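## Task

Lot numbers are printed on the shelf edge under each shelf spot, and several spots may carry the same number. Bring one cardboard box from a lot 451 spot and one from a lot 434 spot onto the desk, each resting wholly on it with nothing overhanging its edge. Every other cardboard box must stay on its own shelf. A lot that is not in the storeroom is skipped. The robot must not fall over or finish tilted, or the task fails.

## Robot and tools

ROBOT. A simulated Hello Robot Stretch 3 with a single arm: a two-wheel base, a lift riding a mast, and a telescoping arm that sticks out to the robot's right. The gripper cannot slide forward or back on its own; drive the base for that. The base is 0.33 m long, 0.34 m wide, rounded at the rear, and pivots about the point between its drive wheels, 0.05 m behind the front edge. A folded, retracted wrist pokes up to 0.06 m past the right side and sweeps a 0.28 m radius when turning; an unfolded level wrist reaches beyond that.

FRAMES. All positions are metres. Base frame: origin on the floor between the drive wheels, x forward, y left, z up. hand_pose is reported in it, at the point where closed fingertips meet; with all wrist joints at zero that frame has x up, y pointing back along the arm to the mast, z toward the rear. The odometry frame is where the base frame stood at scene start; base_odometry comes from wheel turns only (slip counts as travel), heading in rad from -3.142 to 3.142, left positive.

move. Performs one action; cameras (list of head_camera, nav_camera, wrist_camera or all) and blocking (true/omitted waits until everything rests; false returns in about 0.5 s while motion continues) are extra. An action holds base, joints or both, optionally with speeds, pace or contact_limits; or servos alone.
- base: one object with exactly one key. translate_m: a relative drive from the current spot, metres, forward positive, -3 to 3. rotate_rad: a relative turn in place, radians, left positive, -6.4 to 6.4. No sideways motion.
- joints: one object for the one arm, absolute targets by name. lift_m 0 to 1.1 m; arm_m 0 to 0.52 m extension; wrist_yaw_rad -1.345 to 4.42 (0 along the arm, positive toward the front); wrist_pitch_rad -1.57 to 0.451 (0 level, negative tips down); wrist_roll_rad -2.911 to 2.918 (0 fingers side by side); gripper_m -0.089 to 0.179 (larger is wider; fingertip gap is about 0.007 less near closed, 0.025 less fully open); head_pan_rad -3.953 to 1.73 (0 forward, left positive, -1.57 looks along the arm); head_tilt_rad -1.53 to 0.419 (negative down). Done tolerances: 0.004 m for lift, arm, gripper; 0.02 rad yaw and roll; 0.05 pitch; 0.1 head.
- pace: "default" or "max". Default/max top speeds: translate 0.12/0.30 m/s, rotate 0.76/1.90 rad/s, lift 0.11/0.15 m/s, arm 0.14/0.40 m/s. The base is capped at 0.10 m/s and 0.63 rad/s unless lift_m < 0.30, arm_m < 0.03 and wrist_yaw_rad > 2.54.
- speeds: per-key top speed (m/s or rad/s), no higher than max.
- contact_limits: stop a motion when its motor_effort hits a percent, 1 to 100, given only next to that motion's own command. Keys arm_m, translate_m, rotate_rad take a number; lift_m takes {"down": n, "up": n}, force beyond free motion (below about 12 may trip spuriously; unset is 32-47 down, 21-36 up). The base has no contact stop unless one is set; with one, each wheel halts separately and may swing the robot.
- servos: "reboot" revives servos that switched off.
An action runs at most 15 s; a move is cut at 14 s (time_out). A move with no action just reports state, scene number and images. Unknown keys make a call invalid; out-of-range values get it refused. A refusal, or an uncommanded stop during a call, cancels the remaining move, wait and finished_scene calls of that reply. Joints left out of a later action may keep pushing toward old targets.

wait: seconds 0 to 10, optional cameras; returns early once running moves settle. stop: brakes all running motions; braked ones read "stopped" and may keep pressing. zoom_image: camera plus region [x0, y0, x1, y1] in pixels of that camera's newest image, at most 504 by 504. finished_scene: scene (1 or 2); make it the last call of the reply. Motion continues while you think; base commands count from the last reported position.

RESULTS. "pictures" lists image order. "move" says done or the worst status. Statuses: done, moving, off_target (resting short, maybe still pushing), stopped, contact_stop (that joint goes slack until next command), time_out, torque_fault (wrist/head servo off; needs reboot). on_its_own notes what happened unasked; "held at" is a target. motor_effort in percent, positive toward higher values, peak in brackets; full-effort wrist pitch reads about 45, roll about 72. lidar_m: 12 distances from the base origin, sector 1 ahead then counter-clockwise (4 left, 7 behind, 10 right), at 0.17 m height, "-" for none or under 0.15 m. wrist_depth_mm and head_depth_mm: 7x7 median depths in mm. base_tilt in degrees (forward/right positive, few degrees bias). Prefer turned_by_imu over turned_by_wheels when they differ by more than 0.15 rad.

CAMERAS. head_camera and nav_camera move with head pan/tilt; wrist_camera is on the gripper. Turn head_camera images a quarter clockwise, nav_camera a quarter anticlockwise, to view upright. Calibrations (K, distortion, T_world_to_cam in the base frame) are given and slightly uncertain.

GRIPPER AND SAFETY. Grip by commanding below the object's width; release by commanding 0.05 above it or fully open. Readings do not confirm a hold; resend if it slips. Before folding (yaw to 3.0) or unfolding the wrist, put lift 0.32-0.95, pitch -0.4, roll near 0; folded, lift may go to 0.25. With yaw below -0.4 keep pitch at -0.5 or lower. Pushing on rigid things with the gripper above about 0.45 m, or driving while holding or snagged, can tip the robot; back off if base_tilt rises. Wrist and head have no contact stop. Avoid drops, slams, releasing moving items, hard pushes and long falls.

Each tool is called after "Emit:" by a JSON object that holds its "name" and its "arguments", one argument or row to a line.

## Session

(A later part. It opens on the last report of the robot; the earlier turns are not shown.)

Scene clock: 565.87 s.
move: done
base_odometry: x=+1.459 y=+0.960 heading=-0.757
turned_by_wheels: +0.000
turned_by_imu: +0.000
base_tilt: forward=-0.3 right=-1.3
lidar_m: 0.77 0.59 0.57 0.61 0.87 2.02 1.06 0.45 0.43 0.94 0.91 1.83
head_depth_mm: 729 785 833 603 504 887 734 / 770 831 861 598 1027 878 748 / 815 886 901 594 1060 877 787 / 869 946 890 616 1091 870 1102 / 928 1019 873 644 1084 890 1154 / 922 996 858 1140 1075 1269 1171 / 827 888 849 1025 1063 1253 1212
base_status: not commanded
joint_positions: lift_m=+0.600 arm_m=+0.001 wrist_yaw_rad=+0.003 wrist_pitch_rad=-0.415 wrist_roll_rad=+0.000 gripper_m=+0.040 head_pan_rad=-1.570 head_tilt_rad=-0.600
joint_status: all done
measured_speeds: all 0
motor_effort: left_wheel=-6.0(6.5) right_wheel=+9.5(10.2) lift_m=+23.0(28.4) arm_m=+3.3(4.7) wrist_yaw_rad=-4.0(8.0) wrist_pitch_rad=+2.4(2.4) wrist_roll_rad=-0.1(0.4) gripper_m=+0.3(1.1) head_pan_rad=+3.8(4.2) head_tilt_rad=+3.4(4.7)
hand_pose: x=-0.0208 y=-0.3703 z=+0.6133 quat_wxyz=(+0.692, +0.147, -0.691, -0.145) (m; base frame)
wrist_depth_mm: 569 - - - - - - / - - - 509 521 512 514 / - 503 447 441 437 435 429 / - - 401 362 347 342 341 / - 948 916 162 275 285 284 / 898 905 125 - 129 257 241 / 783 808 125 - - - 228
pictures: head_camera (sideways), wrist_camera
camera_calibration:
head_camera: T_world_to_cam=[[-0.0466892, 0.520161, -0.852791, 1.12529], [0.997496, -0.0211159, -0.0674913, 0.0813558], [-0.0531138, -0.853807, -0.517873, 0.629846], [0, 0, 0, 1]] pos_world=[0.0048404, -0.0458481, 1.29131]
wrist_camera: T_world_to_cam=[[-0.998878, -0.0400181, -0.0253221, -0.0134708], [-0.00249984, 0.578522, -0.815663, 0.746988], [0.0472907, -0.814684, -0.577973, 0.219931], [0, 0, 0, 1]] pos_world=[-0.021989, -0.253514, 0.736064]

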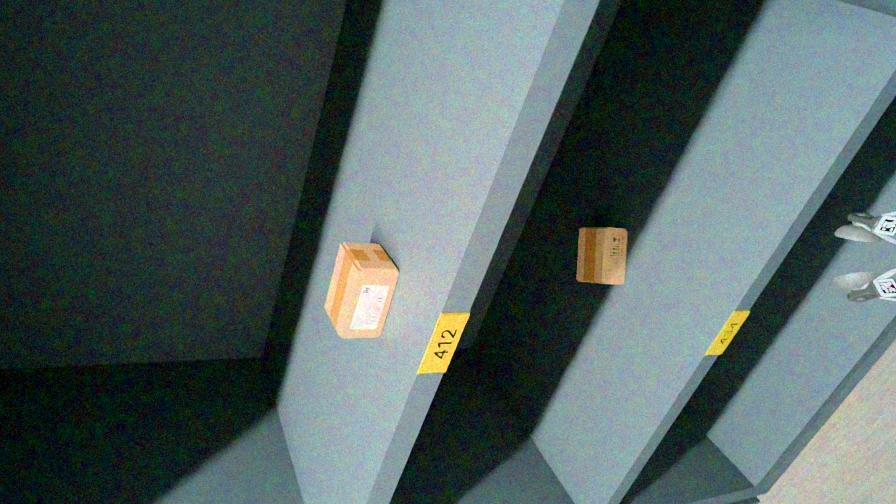

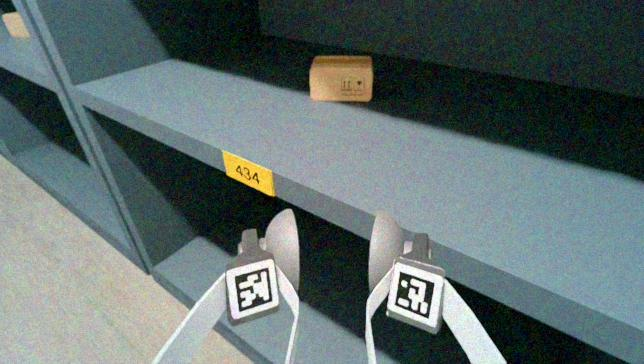

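Emit:
{"name": "move", "arguments": {
  "base": {"translate_m": -0.006},
  "joints": {"lift_m": 0.512, "wrist_pitch_rad": -0.2, "gripper_m": 0.175}
}}

Emit:
{"name": "move", "arguments": {
  "joints": {"arm_m": 0.25},
  "speeds": {"arm_m": 0.25},
  "cameras": ["wrist_camera"]
}}

Scene clock: 584.87 s.
move: done
base_odometry: x=+1.455 y=+0.964 heading=-0.757
turned_by_wheels: +0.000
turned_by_imu: +0.000
base_tilt: forward=-0.2 right=-1.2
lidar_m: 0.77 0.59 0.58 0.61 0.88 2.02 1.05 0.44 0.43 0.93 0.92 1.84
head_depth_mm: 724 781 826 604 504 887 738 / 766 829 858 599 1028 885 734 / 811 882 901 594 1056 872 766 / 866 947 888 614 1092 872 1128 / 920 1014 876 644 1081 889 1147 / 928 1004 860 1149 1071 1265 1183 / 831 891 850 1031 1062 1258 1215
base_status: done
joint_positions: lift_m=+0.512 arm_m=+0.001 wrist_yaw_rad=+0.003 wrist_pitch_rad=-0.222 wrist_roll_rad=+0.000 gripper_m=+0.175 head_pan_rad=-1.570 head_tilt_rad=-0.600
joint_status: all done
measured_speeds: all 0
motor_effort: left_wheel=-6.2(11.3) right_wheel=-4.8(7.3) lift_m=+23.3(26.2) arm_m=-1.3(1.4) wrist_yaw_rad=-1.8(4.3) wrist_pitch_rad=+3.6(5.5) wrist_roll_rad=+0.0(0.3) gripper_m=+0.7(84.6) head_pan_rad=+3.2(4.0) head_tilt_rad=+3.5(4.4)
hand_pose: x=-0.0208 y=-0.3902 z=+0.5708 quat_wxyz=(+0.703, +0.079, -0.702, -0.078) (m; base frame)
wrist_depth_mm: 567 - - - - - - / 600 - - 490 - - - / - 491 449 488 441 482 435 / - - 368 327 325 322 320 / - 144 - 304 259 244 243 / 118 129 - - - 224 184 / 760 775 - - - - 106
pictures: none

Scene clock: 587.83 s.
move: done
base_odometry: x=+1.455 y=+0.964 heading=-0.757
turned_by_wheels: +0.000
turned_by_imu: +0.000
base_tilt: forward=-0.3 right=-1.1
lidar_m: 0.77 0.59 0.58 0.61 0.88 2.02 1.06 0.44 0.43 0.93 0.91 1.84
head_depth_mm: 725 780 825 603 503 884 736 / 767 826 859 597 1000 879 733 / 811 884 901 592 1053 872 584 / 867 944 888 612 1087 849 617 / 922 1015 869 646 1081 889 1150 / 928 1000 859 1153 1071 1263 1172 / 832 893 848 1033 1061 1261 1210
base_status: not commanded
joint_positions: lift_m=+0.512 arm_m=+0.250 wrist_yaw_rad=+0.003 wrist_pitch_rad=-0.221 wrist_roll_rad=+0.000 gripper_m=+0.175 head_pan_rad=-1.570 head_tilt_rad=-0.600
joint_status: all done
measured_speeds: all 0
motor_effort: left_wheel=-6.0(6.6) right_wheel=-4.9(5.7) lift_m=+29.3(29.3) arm_m=+12.9(15.1) wrist_yaw_rad=-3.4(4.6) wrist_pitch_rad=+3.5(3.7) wrist_roll_rad=+0.0(0.3) gripper_m=+0.7(1.3) head_pan_rad=+2.7(4.1) head_tilt_rad=+3.0(4.0)
hand_pose: x=-0.0208 y=-0.6397 z=+0.5709 quat_wxyz=(+0.703, +0.079, -0.702, -0.077) (m; base frame)
wrist_depth_mm: 430 494 - - - - - / 443 503 - - - - - / 449 449 489 303 406 400 - / 328 329 327 269 304 323 321 / 260 235 245 245 243 243 243 / 117 140 196 196 195 187 186 / 154 164 164 168 163 157 109
pictures: wrist_camera
camera_calibration:
wrist_camera: T_world_to_cam=[[-0.998874, -0.0439929, -0.0177422, -0.0321546], [-0.00190192, 0.410867, -0.911694, 0.815783], [0.0473977, -0.910633, -0.410488, -0.180966], [0, 0, 0, 1]] pos_world=[-0.0219895, -0.501386, 0.668889]

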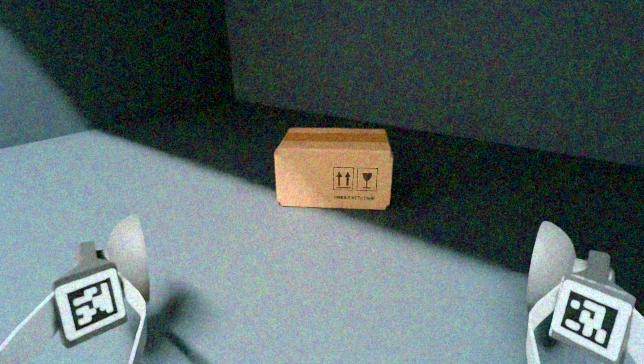

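Emit:
{"name": "move", "arguments": {
  "joints": {"arm_m": 0.373},
  "cameras": ["wrist_camera"]
}}

Emit:
{"name": "move", "arguments": {
  "joints": {"gripper_m": 0.055},
  "cameras": ["wrist_camera"]
}}

Scene clock: 599.00 s.
move: done
base_odometry: x=+1.455 y=+0.964 heading=-0.757
turned_by_wheels: +0.000
turned_by_imu: +0.000
base_tilt: forward=-0.3 right=-1.1
lidar_m: 0.77 0.59 0.58 0.61 0.88 2.02 1.05 0.44 0.43 0.93 0.91 1.84
head_depth_mm: 727 780 825 603 502 884 736 / 767 828 862 598 998 882 733 / 810 881 901 593 1063 688 585 / 864 943 887 612 1087 722 1124 / 922 1016 878 646 1080 890 1155 / 929 1000 862 1149 1074 1273 1180 / 831 892 849 1033 1064 1263 1213
base_status: not commanded
joint_positions: lift_m=+0.512 arm_m=+0.373 wrist_yaw_rad=+0.003 wrist_pitch_rad=-0.221 wrist_roll_rad=+0.000 gripper_m=+0.175 head_pan_rad=-1.570 head_tilt_rad=-0.600
joint_status: all done
measured_speeds: all 0
motor_effort: left_wheel=-6.3(6.6) right_wheel=-5.1(5.6) lift_m=+28.7(31.2) arm_m=+13.9(15.0) wrist_yaw_rad=-2.6(4.0) wrist_pitch_rad=+3.5(3.6) wrist_roll_rad=-0.1(0.4) gripper_m=+0.5(1.1) head_pan_rad=+2.8(3.5) head_tilt_rad=+2.4(3.0)
hand_pose: x=-0.0208 y=-0.7627 z=+0.5709 quat_wxyz=(+0.703, +0.079, -0.702, -0.077) (m; base frame)
wrist_depth_mm: 379 451 - - - - - / 389 464 - - - - - / 401 449 446 441 - - - / 329 326 327 324 324 299 283 / 259 233 170 153 160 242 242 / 117 141 181 154 152 185 185 / 154 163 164 162 159 157 109
pictures: wrist_camera
camera_calibration:
wrist_camera: T_world_to_cam=[[-0.998874, -0.0439929, -0.0177422, -0.0375657], [-0.00190192, 0.410867, -0.911694, 0.866319], [0.0473977, -0.910633, -0.410488, -0.292974], [0, 0, 0, 1]] pos_world=[-0.0219895, -0.624386, 0.668889]

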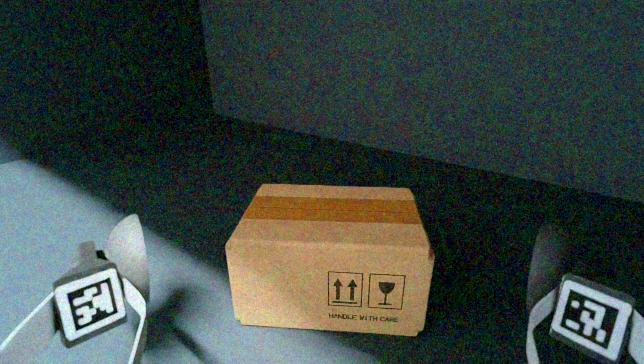

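Scene clock: 600.73 s.
move: done
base_odometry: x=+1.455 y=+0.964 heading=-0.757
turned_by_wheels: +0.000
turned_by_imu: +0.000
base_tilt: forward=-0.4 right=-1.2
lidar_m: 0.77 0.59 0.58 0.61 0.88 2.02 1.05 0.44 0.43 0.93 0.91 1.84
head_depth_mm: 725 781 826 604 503 882 737 / 766 828 859 597 997 880 734 / 813 882 901 592 1058 688 584 / 864 940 887 613 1087 721 1125 / 920 1015 874 643 1081 892 1151 / 926 1003 862 1150 1072 1264 1176 / 835 889 847 1030 1063 1257 1207
base_status: not commanded
joint_positions: lift_m=+0.512 arm_m=+0.373 wrist_yaw_rad=+0.003 wrist_pitch_rad=-0.221 wrist_roll_rad=+0.000 gripper_m=+0.056 head_pan_rad=-1.570 head_tilt_rad=-0.600
joint_status: all done
measured_speeds: all 0
motor_effort: left_wheel=-5.8(6.5) right_wheel=-4.8(5.7) lift_m=+26.7(28.7) arm_m=+12.3(13.8) wrist_yaw_rad=-3.5(4.1) wrist_pitch_rad=+3.4(3.6) wrist_roll_rad=+0.0(0.3) gripper_m=-11.9(85.1) head_pan_rad=+3.0(3.2) head_tilt_rad=+1.7(3.0)
hand_pose: x=-0.0208 y=-0.7627 z=+0.5709 quat_wxyz=(+0.703, +0.079, -0.702, -0.077) (m; base frame)
wrist_depth_mm: 377 452 - - - - - / 388 462 - - - - - / 400 448 447 438 - - - / 329 329 326 322 323 302 283 / 245 245 153 152 152 241 241 / 197 197 134 155 148 186 194 / 170 - 163 162 160 152 167
pictures: wrist_camera
camera_calibration:
wrist_camera: T_world_to_cam=[[-0.998874, -0.0439929, -0.0177422, -0.0375657], [-0.00190192, 0.410867, -0.911694, 0.866319], [0.0473977, -0.910633, -0.410488, -0.292974], [0, 0, 0, 1]] pos_world=[-0.0219895, -0.624386, 0.668889]

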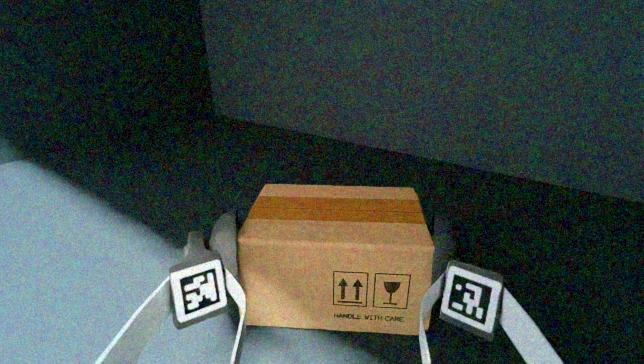

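Emit:
{"name": "move", "arguments": {
  "joints": {"gripper_m": 0.047, "lift_m": 0.57},
  "pace": "max"
}}

Emit:
{"name": "move", "arguments": {
  "joints": {"arm_m": 0.0},
  "speeds": {"arm_m": 0.25},
  "cameras": ["wrist_camera"]
}}

Emit:
{"name": "move", "arguments": {
  "base": {"rotate_rad": -0.6},
  "joints": {"wrist_yaw_rad": 1.57, "lift_m": 0.8, "head_pan_rad": 0.0, "head_tilt_rad": -0.4},
  "pace": "max"
}}

Emit:
{"name": "move", "arguments": {
  "base": {"translate_m": -1.28}
}}

Emit:
{"name": "move", "arguments": {
  "base": {"rotate_rad": 1.5708},
  "pace": "max",
  "cameras": ["wrist_camera"]
}}

Scene clock: 664.27 s.
move: done
base_odometry: x=+1.455 y=+0.964 heading=-0.757
turned_by_wheels: +0.000
turned_by_imu: +0.000
base_tilt: forward=-0.3 right=-1.3
lidar_m: 0.77 0.59 0.58 0.61 0.88 2.02 1.05 0.44 0.43 0.93 0.92 1.84
head_depth_mm: 724 778 826 604 502 885 739 / 768 826 857 596 997 884 716 / 809 881 900 590 1060 644 745 / 866 941 885 614 940 799 1129 / 922 1017 872 643 1079 890 1152 / 928 1003 861 1151 1073 1266 1177 / 830 889 846 1030 1061 1261 1212
base_status: not commanded
joint_positions: lift_m=+0.570 arm_m=+0.373 wrist_yaw_rad=+0.003 wrist_pitch_rad=-0.225 wrist_roll_rad=+0.000 gripper_m=+0.048 head_pan_rad=-1.570 head_tilt_rad=-0.600
joint_status: all done
measured_speeds: all 0
motor_effort: left_wheel=-6.0(6.4) right_wheel=-5.1(5.5) lift_m=+31.8(34.7) arm_m=+10.4(11.3) wrist_yaw_rad=-2.7(3.9) wrist_pitch_rad=+4.2(4.3) wrist_roll_rad=-0.1(0.3) gripper_m=-14.6(54.5) head_pan_rad=+2.5(2.9) head_tilt_rad=+1.2(2.1)
hand_pose: x=-0.0208 y=-0.7624 z=+0.6281 quat_wxyz=(+0.703, +0.081, -0.702, -0.079) (m; base frame)
wrist_depth_mm: 377 447 - - - - - / 389 462 - - - - - / 403 470 - - - - - / 410 456 460 195 - - - / 351 347 153 153 153 329 - / 281 280 136 154 147 276 274 / 241 218 218 217 217 124 230
pictures: none

Scene clock: 667.80 s.
move: done
base_odometry: x=+1.455 y=+0.964 heading=-0.757
turned_by_wheels: +0.000
turned_by_imu: +0.000
base_tilt: forward=-0.4 right=-1.2
lidar_m: 0.77 0.59 0.58 0.61 0.88 2.01 1.06 0.44 0.43 0.93 0.92 1.84
head_depth_mm: 724 783 825 603 504 888 737 / 767 828 857 597 1024 880 735 / 813 884 904 592 1057 875 764 / 866 943 887 613 1085 870 655 / 925 1017 875 645 1080 891 1125 / 924 1005 862 1152 1070 1270 1177 / 834 891 847 1031 1065 1264 1215
base_status: not commanded
joint_positions: lift_m=+0.570 arm_m=+0.001 wrist_yaw_rad=+0.003 wrist_pitch_rad=-0.225 wrist_roll_rad=+0.000 gripper_m=+0.048 head_pan_rad=-1.570 head_tilt_rad=-0.600
joint_status: all done
measured_speeds: all 0
motor_effort: left_wheel=-6.2(6.6) right_wheel=-5.6(5.6) lift_m=+23.9(31.9) arm_m=-12.4(14.9) wrist_yaw_rad=-3.8(4.3) wrist_pitch_rad=+4.1(4.3) wrist_roll_rad=-0.3(0.3) gripper_m=-14.8(15.3) head_pan_rad=+2.3(3.1) head_tilt_rad=+0.6(2.0)
hand_pose: x=-0.0208 y=-0.3900 z=+0.6281 quat_wxyz=(+0.703, +0.081, -0.702, -0.079) (m; base frame)
wrist_depth_mm: 573 - - - - - - / 949 - - - - - - / - - - - - - - / - 499 463 464 462 456 455 / - - 153 152 153 345 347 / - - 137 154 148 279 277 / 924 92 128 163 159 124 231
pictures: wrist_camera
camera_calibration:
wrist_camera: T_world_to_cam=[[-0.998874, -0.0439294, -0.0178901, -0.0200401], [-0.00190047, 0.413932, -0.910306, 0.765728], [0.0473945, -0.909247, -0.413549, 0.0723122], [0, 0, 0, 1]] pos_world=[-0.0219895, -0.25209, 0.726593]

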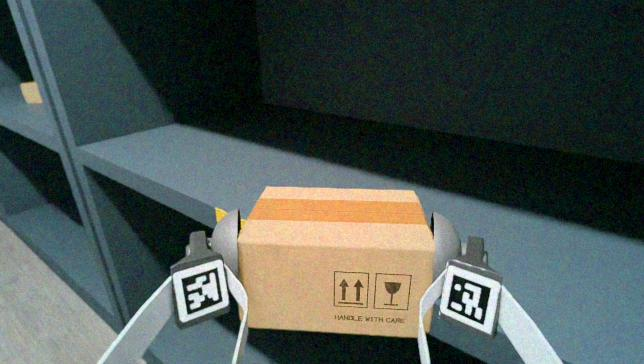

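Scene clock: 670.13 s.
move: done
base_odometry: x=+1.455 y=+0.964 heading=-1.357
turned_by_wheels: -0.600
turned_by_imu: -0.590
base_tilt: forward=-0.4 right=-1.3
lidar_m: 1.80 0.83 0.60 0.58 0.60 0.81 2.02 1.06 0.45 0.43 0.91 0.92
head_depth_mm: 1472 1571 1653 1783 1467 1177 1092 / 2253 2351 1678 1811 1932 1705 1416 / 2283 2444 2583 2774 2408 1795 1408 / 2301 2409 2603 2791 2401 1777 1405 / 2278 2417 2618 2760 2401 1774 1397 / 2283 2408 2538 2728 2338 1759 1398 / 1711 1743 1764 1802 1832 1688 1393
base_status: done
joint_positions: lift_m=+0.800 arm_m=+0.001 wrist_yaw_rad=+1.568 wrist_pitch_rad=-0.226 wrist_roll_rad=+0.000 gripper_m=+0.048 head_pan_rad=+0.006 head_tilt_rad=-0.397
joint_status: all done
measured_speeds: all 0
motor_effort: left_wheel=+7.4(11.7) right_wheel=-9.9(14.4) lift_m=+29.3(34.5) arm_m=-10.3(12.7) wrist_yaw_rad=+2.2(10.0) wrist_pitch_rad=+4.3(4.3) wrist_roll_rad=-0.2(0.3) gripper_m=-14.2(15.0) head_pan_rad=-2.9(5.6) head_tilt_rad=-0.4(8.0)
hand_pose: x=+0.2230 y=-0.1464 z=+0.8579 quat_wxyz=(+0.554, +0.552, -0.441, +0.440) (m; base frame)
wrist_depth_mm: - - - - - 645 376 / - - - - - 747 - / - - - - - - - / - - - - - - - / - - 153 153 153 - - / - - 137 155 148 - - / - - - - - 118 504
pictures: none

Scene clock: 684.07 s.
move: done
base_odometry: x=+1.183 y=+2.214 heading=-1.357
turned_by_wheels: +0.000
turned_by_imu: -0.001
base_tilt: forward=-0.2 right=-1.1
lidar_m: 2.12 0.81 0.59 0.56 0.58 0.78 0.75 0.77 1.05 2.81 0.52 1.23
head_depth_mm: 1761 1814 1169 1189 1262 1317 1340 / 1793 1905 1986 2093 1982 1672 1416 / 3376 3496 2981 3102 2323 1773 1412 / 3368 3610 3827 3765 2406 1769 1402 / 3353 3521 3787 3711 2391 1760 1405 / 2586 2696 2772 2828 2323 1757 1392 / 1714 1723 1769 1792 1829 1679 1389
base_status: done
joint_positions: lift_m=+0.800 arm_m=+0.001 wrist_yaw_rad=+1.568 wrist_pitch_rad=-0.226 wrist_roll_rad=+0.000 gripper_m=+0.048 head_pan_rad=+0.000 head_tilt_rad=-0.400
joint_status: not commanded
measured_speeds: all 0
motor_effort: left_wheel=-0.8(10.0) right_wheel=-11.0(14.9) lift_m=+25.0(29.3) arm_m=-6.2(10.9) wrist_yaw_rad=+1.9(3.3) wrist_pitch_rad=+4.3(4.4) wrist_roll_rad=-0.3(0.4) gripper_m=-14.4(15.1) head_pan_rad=-2.6(4.0) head_tilt_rad=-3.3(4.9)
hand_pose: x=+0.2230 y=-0.1464 z=+0.8579 quat_wxyz=(+0.554, +0.552, -0.441, +0.440) (m; base frame)
wrist_depth_mm: - - - - - - - / - - - - - - - / - - - - - - - / - - - - - - - / - - 153 153 152 723 - / - - 137 155 147 - - / - - - - - 118 -
pictures: none

Scene clock: 687.50 s.
move: done
base_odometry: x=+1.183 y=+2.214 heading=+0.214
turned_by_wheels: +1.570
turned_by_imu: +1.546
base_tilt: forward=-0.3 right=-1.1
lidar_m: 0.56 0.58 0.78 0.75 0.77 1.04 2.70 0.52 1.23 2.13 0.82 0.59
head_depth_mm: 452 480 515 553 598 651 716 / 450 479 512 550 595 650 710 / 448 477 509 548 593 644 706 / 446 475 507 546 590 642 703 / 445 473 506 544 587 636 701 / 443 472 503 541 584 635 694 / 441 469 501 538 583 632 689
base_status: done
joint_positions: lift_m=+0.800 arm_m=+0.001 wrist_yaw_rad=+1.568 wrist_pitch_rad=-0.226 wrist_roll_rad=+0.000 gripper_m=+0.048 head_pan_rad=+0.000 head_tilt_rad=-0.400
joint_status: not commanded
measured_speeds: all 0
motor_effort: left_wheel=-8.5(12.8) right_wheel=+7.9(13.0) lift_m=+25.6(26.3) arm_m=-12.2(13.1) wrist_yaw_rad=+2.1(3.2) wrist_pitch_rad=+4.3(4.3) wrist_roll_rad=-0.1(0.3) gripper_m=-14.3(14.9) head_pan_rad=-3.1(3.7) head_tilt_rad=-2.7(4.1)
hand_pose: x=+0.2230 y=-0.1464 z=+0.8579 quat_wxyz=(+0.554, +0.552, -0.441, +0.440) (m; base frame)
wrist_depth_mm: 444 440 444 439 436 438 437 / 473 474 467 467 464 466 460 / 503 501 498 495 492 492 489 / 540 529 526 519 520 525 520 / - - 151 153 152 542 544 / - - 137 154 147 - - / - - 128 163 - 106 -
pictures: wrist_camera
camera_calibration:
wrist_camera: T_world_to_cam=[[0.0378793, -0.999121, -0.0179681, -0.132695], [-0.414575, 0.000648024, -0.910015, 0.905837], [0.909226, 0.0419198, -0.414186, 0.32486], [0, 0, 0, 1]] pos_world=[0.085193, -0.146783, 0.956493]

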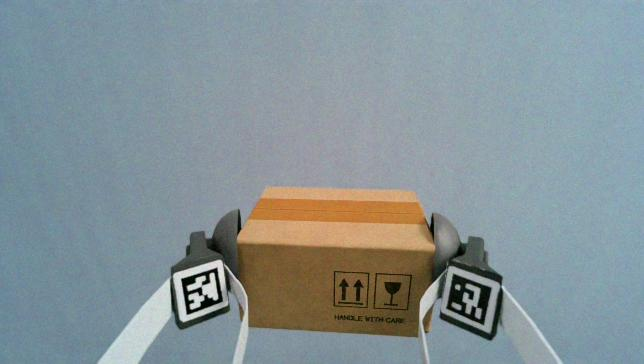

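Emit:
{"name": "move", "arguments": {
  "base": {"translate_m": -1.28}
}}

Emit:
{"name": "move", "arguments": {
  "base": {"translate_m": -0.72},
  "joints": {"head_pan_rad": -1.9, "head_tilt_rad": -0.5, "wrist_yaw_rad": 0.0},
  "cameras": ["nav_camera", "head_camera"]
}}

Scene clock: 720.43 s.
move: done
base_odometry: x=-0.068 y=+1.943 heading=+0.214
turned_by_wheels: +0.000
turned_by_imu: -0.001
base_tilt: forward=-0.3 right=-1.2
lidar_m: 1.83 1.04 0.75 0.72 0.74 0.99 1.91 1.62 1.95 1.59 0.54 0.48
head_depth_mm: 1557 1627 763 752 744 740 731 / 1553 1662 1774 1905 2024 1665 1015 / 1547 1641 1752 1885 2031 1779 1405 / 1541 1637 1768 1889 2051 1768 1400 / 1538 1645 1750 1871 2027 1759 1405 / 1528 1616 1735 1859 2018 1748 1391 / 1519 1621 1722 1851 2000 1727 1381
base_status: done
joint_positions: lift_m=+0.800 arm_m=+0.001 wrist_yaw_rad=+1.568 wrist_pitch_rad=-0.226 wrist_roll_rad=+0.000 gripper_m=+0.048 head_pan_rad=+0.000 head_tilt_rad=-0.400
joint_status: not commanded
measured_speeds: all 0
motor_effort: left_wheel=-8.7(13.4) right_wheel=-1.6(11.8) lift_m=+27.7(27.8) arm_m=-9.6(12.8) wrist_yaw_rad=+0.4(3.7) wrist_pitch_rad=+4.2(4.4) wrist_roll_rad=+0.1(0.4) gripper_m=-14.5(15.2) head_pan_rad=-2.7(3.6) head_tilt_rad=-0.6(3.3)
hand_pose: x=+0.2230 y=-0.1464 z=+0.8579 quat_wxyz=(+0.554, +0.552, -0.441, +0.440) (m; base frame)
wrist_depth_mm: - - - - - 282 259 / - - - - - 282 275 / - - - - - 297 293 / - - - - - 312 313 / - - 154 153 150 337 333 / - - 137 155 148 358 359 / - - - - 161 124 392
pictures: none

Scene clock: 728.77 s.
move: done
base_odometry: x=-0.772 y=+1.790 heading=+0.213
turned_by_wheels: +0.000
turned_by_imu: +0.000
base_tilt: forward=-0.3 right=-1.3
lidar_m: 1.14 1.02 0.73 0.70 0.72 0.97 1.20 1.03 1.04 3.55 1.58 1.13
head_depth_mm: 1598 1664 1722 1381 999 1265 1322 / 1896 1958 1979 1363 952 1623 1295 / 2255 2367 2272 1353 1080 1608 1278 / 2800 2963 2837 1430 2003 1592 1311 / 3408 3655 3626 2741 2066 1587 1264 / 3258 3551 3713 2880 2038 1587 465 / 3228 3425 3612 2868 2056 1586 467
base_status: done
joint_positions: lift_m=+0.800 arm_m=+0.001 wrist_yaw_rad=+0.003 wrist_pitch_rad=-0.226 wrist_roll_rad=+0.000 gripper_m=+0.048 head_pan_rad=-1.900 head_tilt_rad=-0.500
joint_status: all done
measured_speeds: all 0
motor_effort: left_wheel=-8.0(13.3) right_wheel=-3.2(11.6) lift_m=+28.4(28.5) arm_m=-7.9(10.1) wrist_yaw_rad=-2.6(8.3) wrist_pitch_rad=+4.3(4.4) wrist_roll_rad=+0.0(0.3) gripper_m=-14.0(15.0) head_pan_rad=+3.4(5.3) head_tilt_rad=-4.2(8.7)
hand_pose: x=-0.0208 y=-0.3899 z=+0.8579 quat_wxyz=(+0.703, +0.081, -0.702, -0.079) (m; base frame)
wrist_depth_mm: - - - - - - - / - - - - - - - / - - - - - - - / - - - - - - - / - - 153 153 152 - - / - - 137 155 147 - - / - - - - - - -
pictures: head_camera (sideways), nav_camera (sideways)
camera_calibration:
head_camera: T_world_to_cam=[[0.0959729, 0.424087, -0.900522, 1.1867], [0.934711, -0.349426, -0.0649404, 0.0784141], [-0.342206, -0.835495, -0.429935, 0.517223], [0, 0, 0, 1]] pos_world=[-0.0101888, -0.043728, 1.29612]
nav_camera: T_world_to_cam=[[-0.131368, -0.43709, 0.889772, -1.11401], [-0.951536, 0.307357, 0.0104989, 0.0423046], [-0.278067, -0.845271, -0.456284, 0.548748], [0, 0, 0, 1]] pos_world=[0.0464983, -0.0360835, 1.24116]

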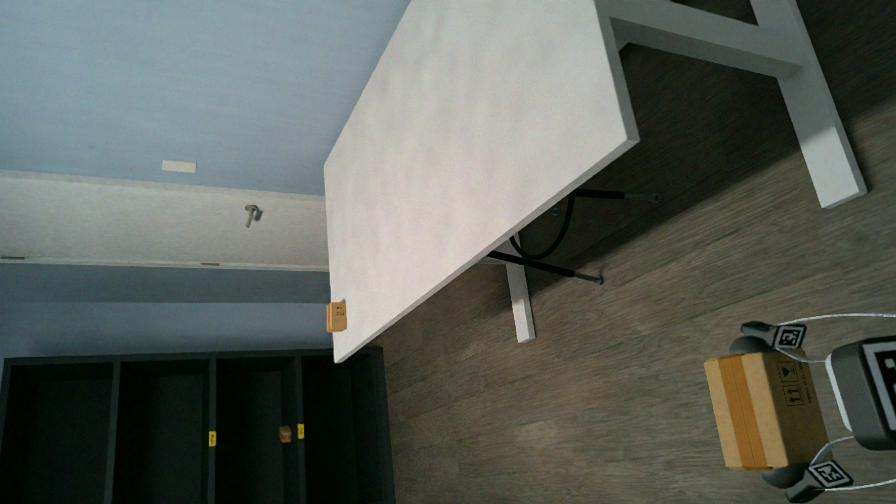

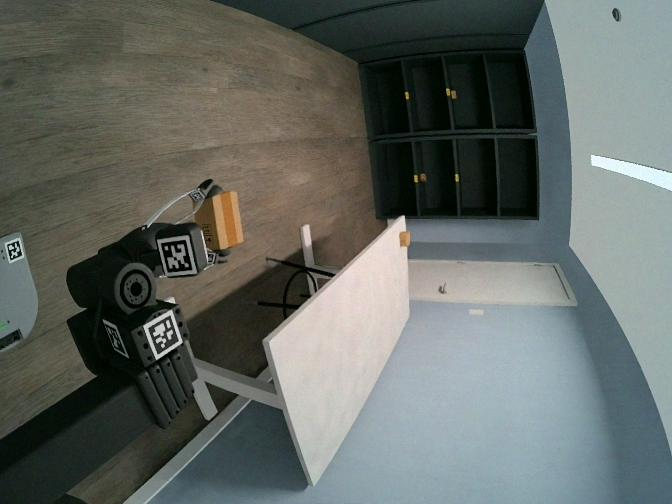

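Emit:
{"name": "move", "arguments": {
  "base": {"translate_m": -0.12}
}}

Emit:
{"name": "move", "arguments": {
  "base": {"rotate_rad": -0.535},
  "joints": {"arm_m": 0.2, "head_pan_rad": -1.6, "head_tilt_rad": -0.6},
  "pace": "max"
}}

Emit:
{"name": "move", "arguments": {
  "joints": {"arm_m": 0.42},
  "speeds": {"arm_m": 0.2},
  "cameras": ["wrist_camera", "head_camera"]
}}

Scene clock: 763.87 s.
move: done
base_odometry: x=-0.889 y=+1.765 heading=+0.214
turned_by_wheels: +0.000
turned_by_imu: -0.001
base_tilt: forward=-0.4 right=-1.3
lidar_m: 1.25 1.01 0.73 0.70 0.72 0.96 1.08 1.11 0.95 1.57 1.76 1.26
head_depth_mm: 1453 1495 1558 1385 1041 1579 1326 / 1687 1773 1808 1363 987 1253 1287 / 2066 2159 2121 1351 940 1594 1280 / 2554 2649 2558 1334 1025 1601 1304 / 3404 3643 3485 1501 1976 1588 1264 / 3289 3535 3665 2895 2046 1581 466 / 3244 3426 3656 2869 2022 1565 468
base_status: done
joint_positions: lift_m=+0.800 arm_m=+0.001 wrist_yaw_rad=+0.003 wrist_pitch_rad=-0.226 wrist_roll_rad=+0.000 gripper_m=+0.048 head_pan_rad=-1.900 head_tilt_rad=-0.500
joint_status: not commanded
measured_speeds: all 0
motor_effort: left_wheel=-3.2(11.5) right_wheel=-7.8(11.9) lift_m=+28.5(29.2) arm_m=-7.0(7.8) wrist_yaw_rad=-3.1(4.1) wrist_pitch_rad=+4.3(4.3) wrist_roll_rad=+0.0(0.3) gripper_m=-14.2(15.1) head_pan_rad=+3.5(4.1) head_tilt_rad=-4.8(5.3)
hand_pose: x=-0.0208 y=-0.3899 z=+0.8579 quat_wxyz=(+0.703, +0.081, -0.702, -0.079) (m; base frame)
wrist_depth_mm: - - - - - - - / - - - - - - - / - - - - - - - / - - - - - - - / - - 153 153 153 - - / - - 137 154 148 - - / - - - - - - -
pictures: none

Scene clock: 765.67 s.
move: done
base_odometry: x=-0.889 y=+1.765 heading=-0.321
turned_by_wheels: -0.535
turned_by_imu: -0.526
base_tilt: forward=-0.5 right=-1.3
lidar_m: 1.26 1.25 1.02 0.73 0.70 0.72 0.96 1.08 1.11 0.95 3.56 1.77
head_depth_mm: 1132 1201 1271 1260 1456 1419 287 / 1262 1347 1418 1176 414 331 1184 / 1423 1528 1555 1099 395 398 1232 / 1626 1771 1646 1091 490 430 1224 / 1945 2085 1622 1083 1642 1461 1219 / 2266 2562 1592 1128 1807 1444 1218 / 2894 3385 1584 2218 1782 1444 1208
base_status: done
joint_positions: lift_m=+0.800 arm_m=+0.200 wrist_yaw_rad=+0.002 wrist_pitch_rad=-0.226 wrist_roll_rad=+0.000 gripper_m=+0.048 head_pan_rad=-1.594 head_tilt_rad=-0.604
joint_status: all done
measured_speeds: all 0
motor_effort: left_wheel=+7.4(12.7) right_wheel=-9.1(13.6) lift_m=+28.5(29.3) arm_m=+13.0(15.0) wrist_yaw_rad=-1.8(4.2) wrist_pitch_rad=+4.3(4.3) wrist_roll_rad=-0.1(0.3) gripper_m=-14.5(14.8) head_pan_rad=-3.0(4.8) head_tilt_rad=-1.1(8.3)
hand_pose: x=-0.0210 y=-0.5893 z=+0.8579 quat_wxyz=(+0.703, +0.081, -0.702, -0.079) (m; base frame)
wrist_depth_mm: - - - - - - - / - - - - - - - / - - - - - - - / - - - 183 - - - / - - 153 153 151 - - / - - 137 154 147 - - / - - - - 696 121 -
pictures: none

Scene clock: 768.47 s.
move: done
base_odometry: x=-0.889 y=+1.765 heading=-0.321
turned_by_wheels: +0.000
turned_by_imu: +0.000
base_tilt: forward=-0.4 right=-1.2
lidar_m: 1.26 1.24 1.02 0.73 0.70 0.72 0.96 1.08 1.11 0.95 3.57 1.77
head_depth_mm: 1131 1194 1266 1278 1450 1444 - / 1255 1341 1413 1178 394 331 1163 / 1422 1517 1554 578 1201 1417 1234 / 1626 1752 1653 604 1712 1398 1230 / 1889 2094 1621 1040 916 1461 1223 / 2242 2496 1609 1126 1753 1460 1216 / 2823 3347 1590 2226 1807 1454 1209
base_status: not commanded
joint_positions: lift_m=+0.800 arm_m=+0.420 wrist_yaw_rad=+0.002 wrist_pitch_rad=-0.226 wrist_roll_rad=+0.000 gripper_m=+0.048 head_pan_rad=-1.600 head_tilt_rad=-0.601
joint_status: all done
measured_speeds: all 0
motor_effort: left_wheel=+6.9(8.1) right_wheel=-9.6(10.1) lift_m=+29.1(29.5) arm_m=+13.3(14.5) wrist_yaw_rad=-2.1(3.8) wrist_pitch_rad=+4.3(4.4) wrist_roll_rad=+0.0(0.3) gripper_m=-14.9(15.0) head_pan_rad=-2.7(3.8) head_tilt_rad=+3.4(4.3)
hand_pose: x=-0.0210 y=-0.8093 z=+0.8579 quat_wxyz=(+0.703, +0.081, -0.702, -0.079) (m; base frame)
wrist_depth_mm: - - - - - - - / - - - - - - - / - - - - - - - / - - - 183 - - - / - - 151 153 151 - - / - - 136 154 147 - - / - - 128 162 - 106 -
pictures: head_camera (sideways), wrist_camera
camera_calibration:
head_camera: T_world_to_cam=[[-0.0311093, 0.521747, -0.852533, 1.12486], [0.99643, -0.0507887, -0.0674426, 0.0813621], [-0.078487, -0.851587, -0.518304, 0.630591], [0, 0, 0, 1]] pos_world=[0.00341524, -0.0457588, 1.29131]
wrist_camera: T_world_to_cam=[[-0.998908, -0.0431531, -0.017918, -0.0339031], [-0.00158967, 0.41464, -0.909984, 1.14879], [0.0466982, -0.908962, -0.414256, -0.213095], [0, 0, 0, 1]] pos_world=[-0.0220887, -0.671491, 0.956493]

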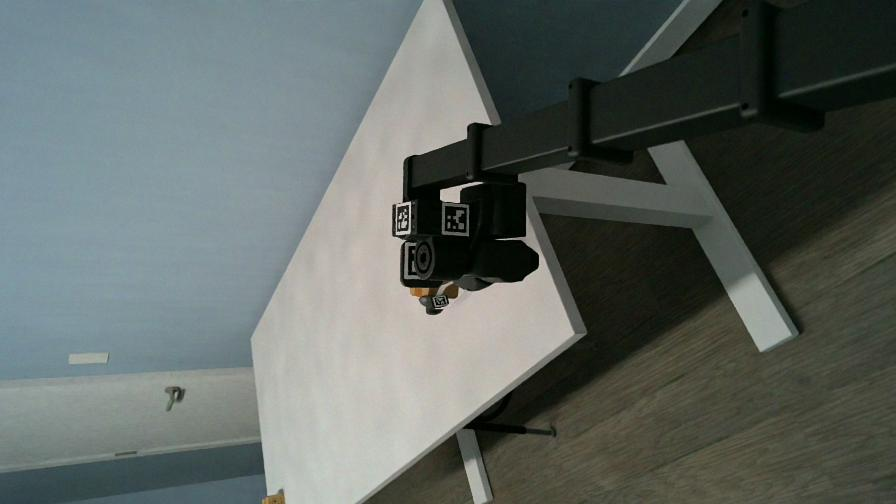

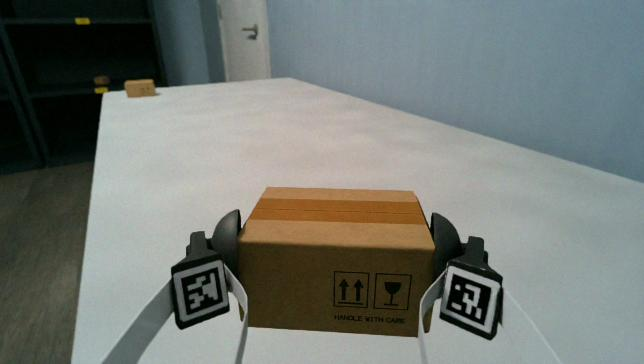

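Emit:
{"name": "move", "arguments": {
  "joints": {"arm_m": 0.445, "lift_m": 0.712}
}}

Emit:
{"name": "move", "arguments": {
  "joints": {"lift_m": 0.695},
  "speeds": {"lift_m": 0.03},
  "cameras": ["wrist_camera"]
}}

Scene clock: 787.90 s.
move: done
base_odometry: x=-0.889 y=+1.765 heading=-0.321
turned_by_wheels: +0.000
turned_by_imu: +0.000
base_tilt: forward=-0.3 right=-1.2
lidar_m: 1.26 1.25 1.03 0.73 0.70 0.72 0.96 1.08 1.12 0.95 3.56 1.77
head_depth_mm: 1133 1193 1269 1266 1446 1462 1254 / 1252 1347 1420 1177 1661 447 351 / 1406 1516 1569 1114 568 1357 1226 / 1610 1756 1654 1102 705 1397 1228 / 1904 2099 1634 1089 924 1463 1221 / 2244 2533 1604 1122 1753 1457 1214 / 2853 3353 1597 2235 1799 1448 1215
base_status: not commanded
joint_positions: lift_m=+0.712 arm_m=+0.445 wrist_yaw_rad=+0.002 wrist_pitch_rad=-0.226 wrist_roll_rad=+0.000 gripper_m=+0.048 head_pan_rad=-1.600 head_tilt_rad=-0.600
joint_status: all done
measured_speeds: all 0
motor_effort: left_wheel=+7.4(7.9) right_wheel=-8.7(10.0) lift_m=+23.6(28.6) arm_m=+13.0(14.8) wrist_yaw_rad=-1.8(3.2) wrist_pitch_rad=+4.4(4.4) wrist_roll_rad=+0.1(0.4) gripper_m=-14.6(14.8) head_pan_rad=-2.8(3.7) head_tilt_rad=+3.0(4.1)
hand_pose: x=-0.0210 y=-0.8343 z=+0.7699 quat_wxyz=(+0.703, +0.081, -0.702, -0.079) (m; base frame)
wrist_depth_mm: - - - - - - - / - - - - - - - / - - - - - - - / - - - 183 - - - / - - 151 153 151 - - / - - 136 154 147 - - / - - 128 162 - 106 -
pictures: none

Scene clock: 788.90 s.
move: done
base_odometry: x=-0.889 y=+1.765 heading=-0.321
turned_by_wheels: +0.000
turned_by_imu: +0.000
base_tilt: forward=-0.3 right=-1.3
lidar_m: 1.26 1.24 1.02 0.73 0.70 0.72 0.96 1.08 1.11 0.95 3.56 1.76
head_depth_mm: 1135 1197 1272 1266 1448 1452 1241 / 1253 1338 1410 1183 1663 1375 368 / 1419 1521 1564 1109 586 1333 1209 / 1611 1753 1655 1102 689 1392 1231 / 1894 2101 1633 1096 917 1463 1223 / 2224 2506 1625 1130 1754 1456 1218 / 2832 3340 1590 2201 1800 1446 1213
base_status: not commanded
joint_positions: lift_m=+0.695 arm_m=+0.445 wrist_yaw_rad=+0.002 wrist_pitch_rad=-0.207 wrist_roll_rad=+0.000 gripper_m=+0.048 head_pan_rad=-1.600 head_tilt_rad=-0.600
joint_status: all done
measured_speeds: all 0
motor_effort: left_wheel=+7.5(7.9) right_wheel=-9.4(10.2) lift_m=+21.5(26.3) arm_m=+13.1(13.5) wrist_yaw_rad=-2.1(3.8) wrist_pitch_rad=+0.8(4.3) wrist_roll_rad=-0.2(0.3) gripper_m=-14.4(15.0) head_pan_rad=-3.3(3.7) head_tilt_rad=+2.5(4.2)
hand_pose: x=-0.0210 y=-0.8358 z=+0.7576 quat_wxyz=(+0.704, +0.074, -0.703, -0.072) (m; base frame)
wrist_depth_mm: - - - - - - - / - - - - - - - / - - - - - - - / - - - 191 - - - / - - 152 152 152 - - / - - 137 155 147 - - / - - - 163 - 106 -
pictures: wrist_camera
camera_calibration:
wrist_camera: T_world_to_cam=[[-0.998903, -0.0435811, -0.0171252, -0.0377885], [-0.00159502, 0.397184, -0.917737, 1.05974], [0.0467979, -0.916704, -0.396818, -0.298474], [0, 0, 0, 1]] pos_world=[-0.0220888, -0.69617, 0.853474]

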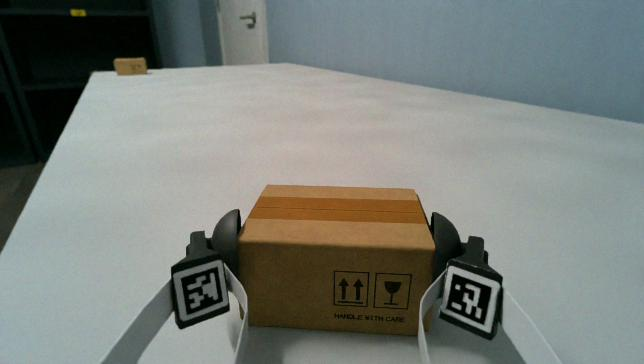

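Contact reached. Release, retract and check both boxes.

Emit:
{"name": "move", "arguments": {
  "joints": {"gripper_m": 0.17}
}}

Emit:
{"name": "move", "arguments": {
  "joints": {"arm_m": 0.25},
  "speeds": {"arm_m": 0.25},
  "cameras": ["wrist_camera"]
}}

Emit:
{"name": "zoom_image", "arguments": {
  "camera": "wrist_camera",
  "region": [60, 30, 460, 330]
}}

Scene clock: 797.53 s.
move: done
base_odometry: x=-0.889 y=+1.765 heading=-0.321
turned_by_wheels: +0.000
turned_by_imu: +0.000
base_tilt: forward=-0.3 right=-1.1
lidar_m: 1.26 1.25 1.02 0.73 0.70 0.72 0.96 1.08 1.11 0.95 3.56 1.76
head_depth_mm: 1124 1190 1272 1265 1445 1459 1243 / 1255 1338 1418 1178 1657 1375 368 / 1414 1525 1561 1111 584 1325 1210 / 1614 1757 1652 1095 690 1398 1230 / 1905 2103 1630 1084 916 1459 1221 / 2225 2548 1608 1132 1756 1454 1213 / 2859 3382 1589 2199 1791 1442 1214
base_status: not commanded
joint_positions: lift_m=+0.695 arm_m=+0.445 wrist_yaw_rad=+0.002 wrist_pitch_rad=-0.214 wrist_roll_rad=+0.000 gripper_m=+0.170 head_pan_rad=-1.600 head_tilt_rad=-0.600
joint_status: all done
measured_speeds: all 0
motor_effort: left_wheel=+7.1(7.9) right_wheel=-9.2(10.0) lift_m=+30.4(30.9) arm_m=+11.4(12.4) wrist_yaw_rad=-2.2(4.0) wrist_pitch_rad=+2.1(2.2) wrist_roll_rad=-0.2(0.3) gripper_m=+0.5(84.0) head_pan_rad=-2.5(3.3) head_tilt_rad=+3.2(3.5)
hand_pose: x=-0.0210 y=-0.8353 z=+0.7558 quat_wxyz=(+0.703, +0.076, -0.703, -0.075) (m; base frame)
wrist_depth_mm: - - - - - - - / - - - - - - - / - - - - - - - / - - - 184 - - - / - 143 151 149 147 - - / - 124 161 155 150 - - / - - - - 160 - 106
pictures: none

Scene clock: 800.17 s.
move: done
base_odometry: x=-0.889 y=+1.765 heading=-0.321
turned_by_wheels: +0.000
turned_by_imu: +0.000
base_tilt: forward=-0.2 right=-1.3
lidar_m: 1.26 1.25 1.02 0.73 0.70 0.72 0.96 1.08 1.11 0.95 3.55 1.76
head_depth_mm: 1124 1187 1262 1263 1452 1465 1251 / 1255 1345 1411 1187 1664 1419 367 / 1401 1517 1554 1112 1180 490 1210 / 1626 1754 1658 1103 863 508 1228 / 1892 2092 1637 1089 914 1463 1219 / 2237 2532 1603 1130 1747 1455 1215 / 2831 3345 1588 2200 1805 1445 1217
base_status: not commanded
joint_positions: lift_m=+0.695 arm_m=+0.250 wrist_yaw_rad=+0.002 wrist_pitch_rad=-0.214 wrist_roll_rad=+0.000 gripper_m=+0.170 head_pan_rad=-1.600 head_tilt_rad=-0.600
joint_status: all done
measured_speeds: all 0
motor_effort: left_wheel=+7.5(7.9) right_wheel=-9.0(10.3) lift_m=+23.8(31.4) arm_m=-12.0(14.4) wrist_yaw_rad=-0.9(3.4) wrist_pitch_rad=+2.2(2.3) wrist_roll_rad=+0.0(0.3) gripper_m=+0.7(1.2) head_pan_rad=-2.6(3.2) head_tilt_rad=+2.8(3.5)
hand_pose: x=-0.0210 y=-0.6402 z=+0.7556 quat_wxyz=(+0.703, +0.077, -0.703, -0.075) (m; base frame)
wrist_depth_mm: - - - - - - - / - - - - - - - / - - - 332 - - - / - - - 341 - - - / - 233 - - - 516 - / 123 127 - - - - - / 116 - - - 988 - 106
pictures: wrist_camera
camera_calibration:
wrist_camera: T_world_to_cam=[[-0.998908, -0.0433514, -0.0174305, -0.028933], [-0.00159439, 0.404458, -0.914555, 0.982536], [0.0466972, -0.913528, -0.404086, -0.112344], [0, 0, 0, 1]] pos_world=[-0.0220887, -0.501279, 0.852682]

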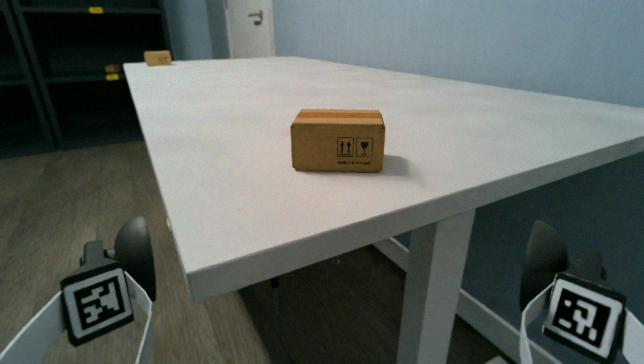

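Scaled by 1.260.

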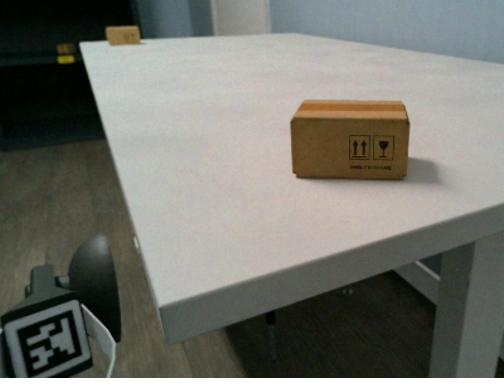

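Emit:
{"name": "finished_scene", "arguments": {
  "scene": 2
}}

The scene is finished: the task was done.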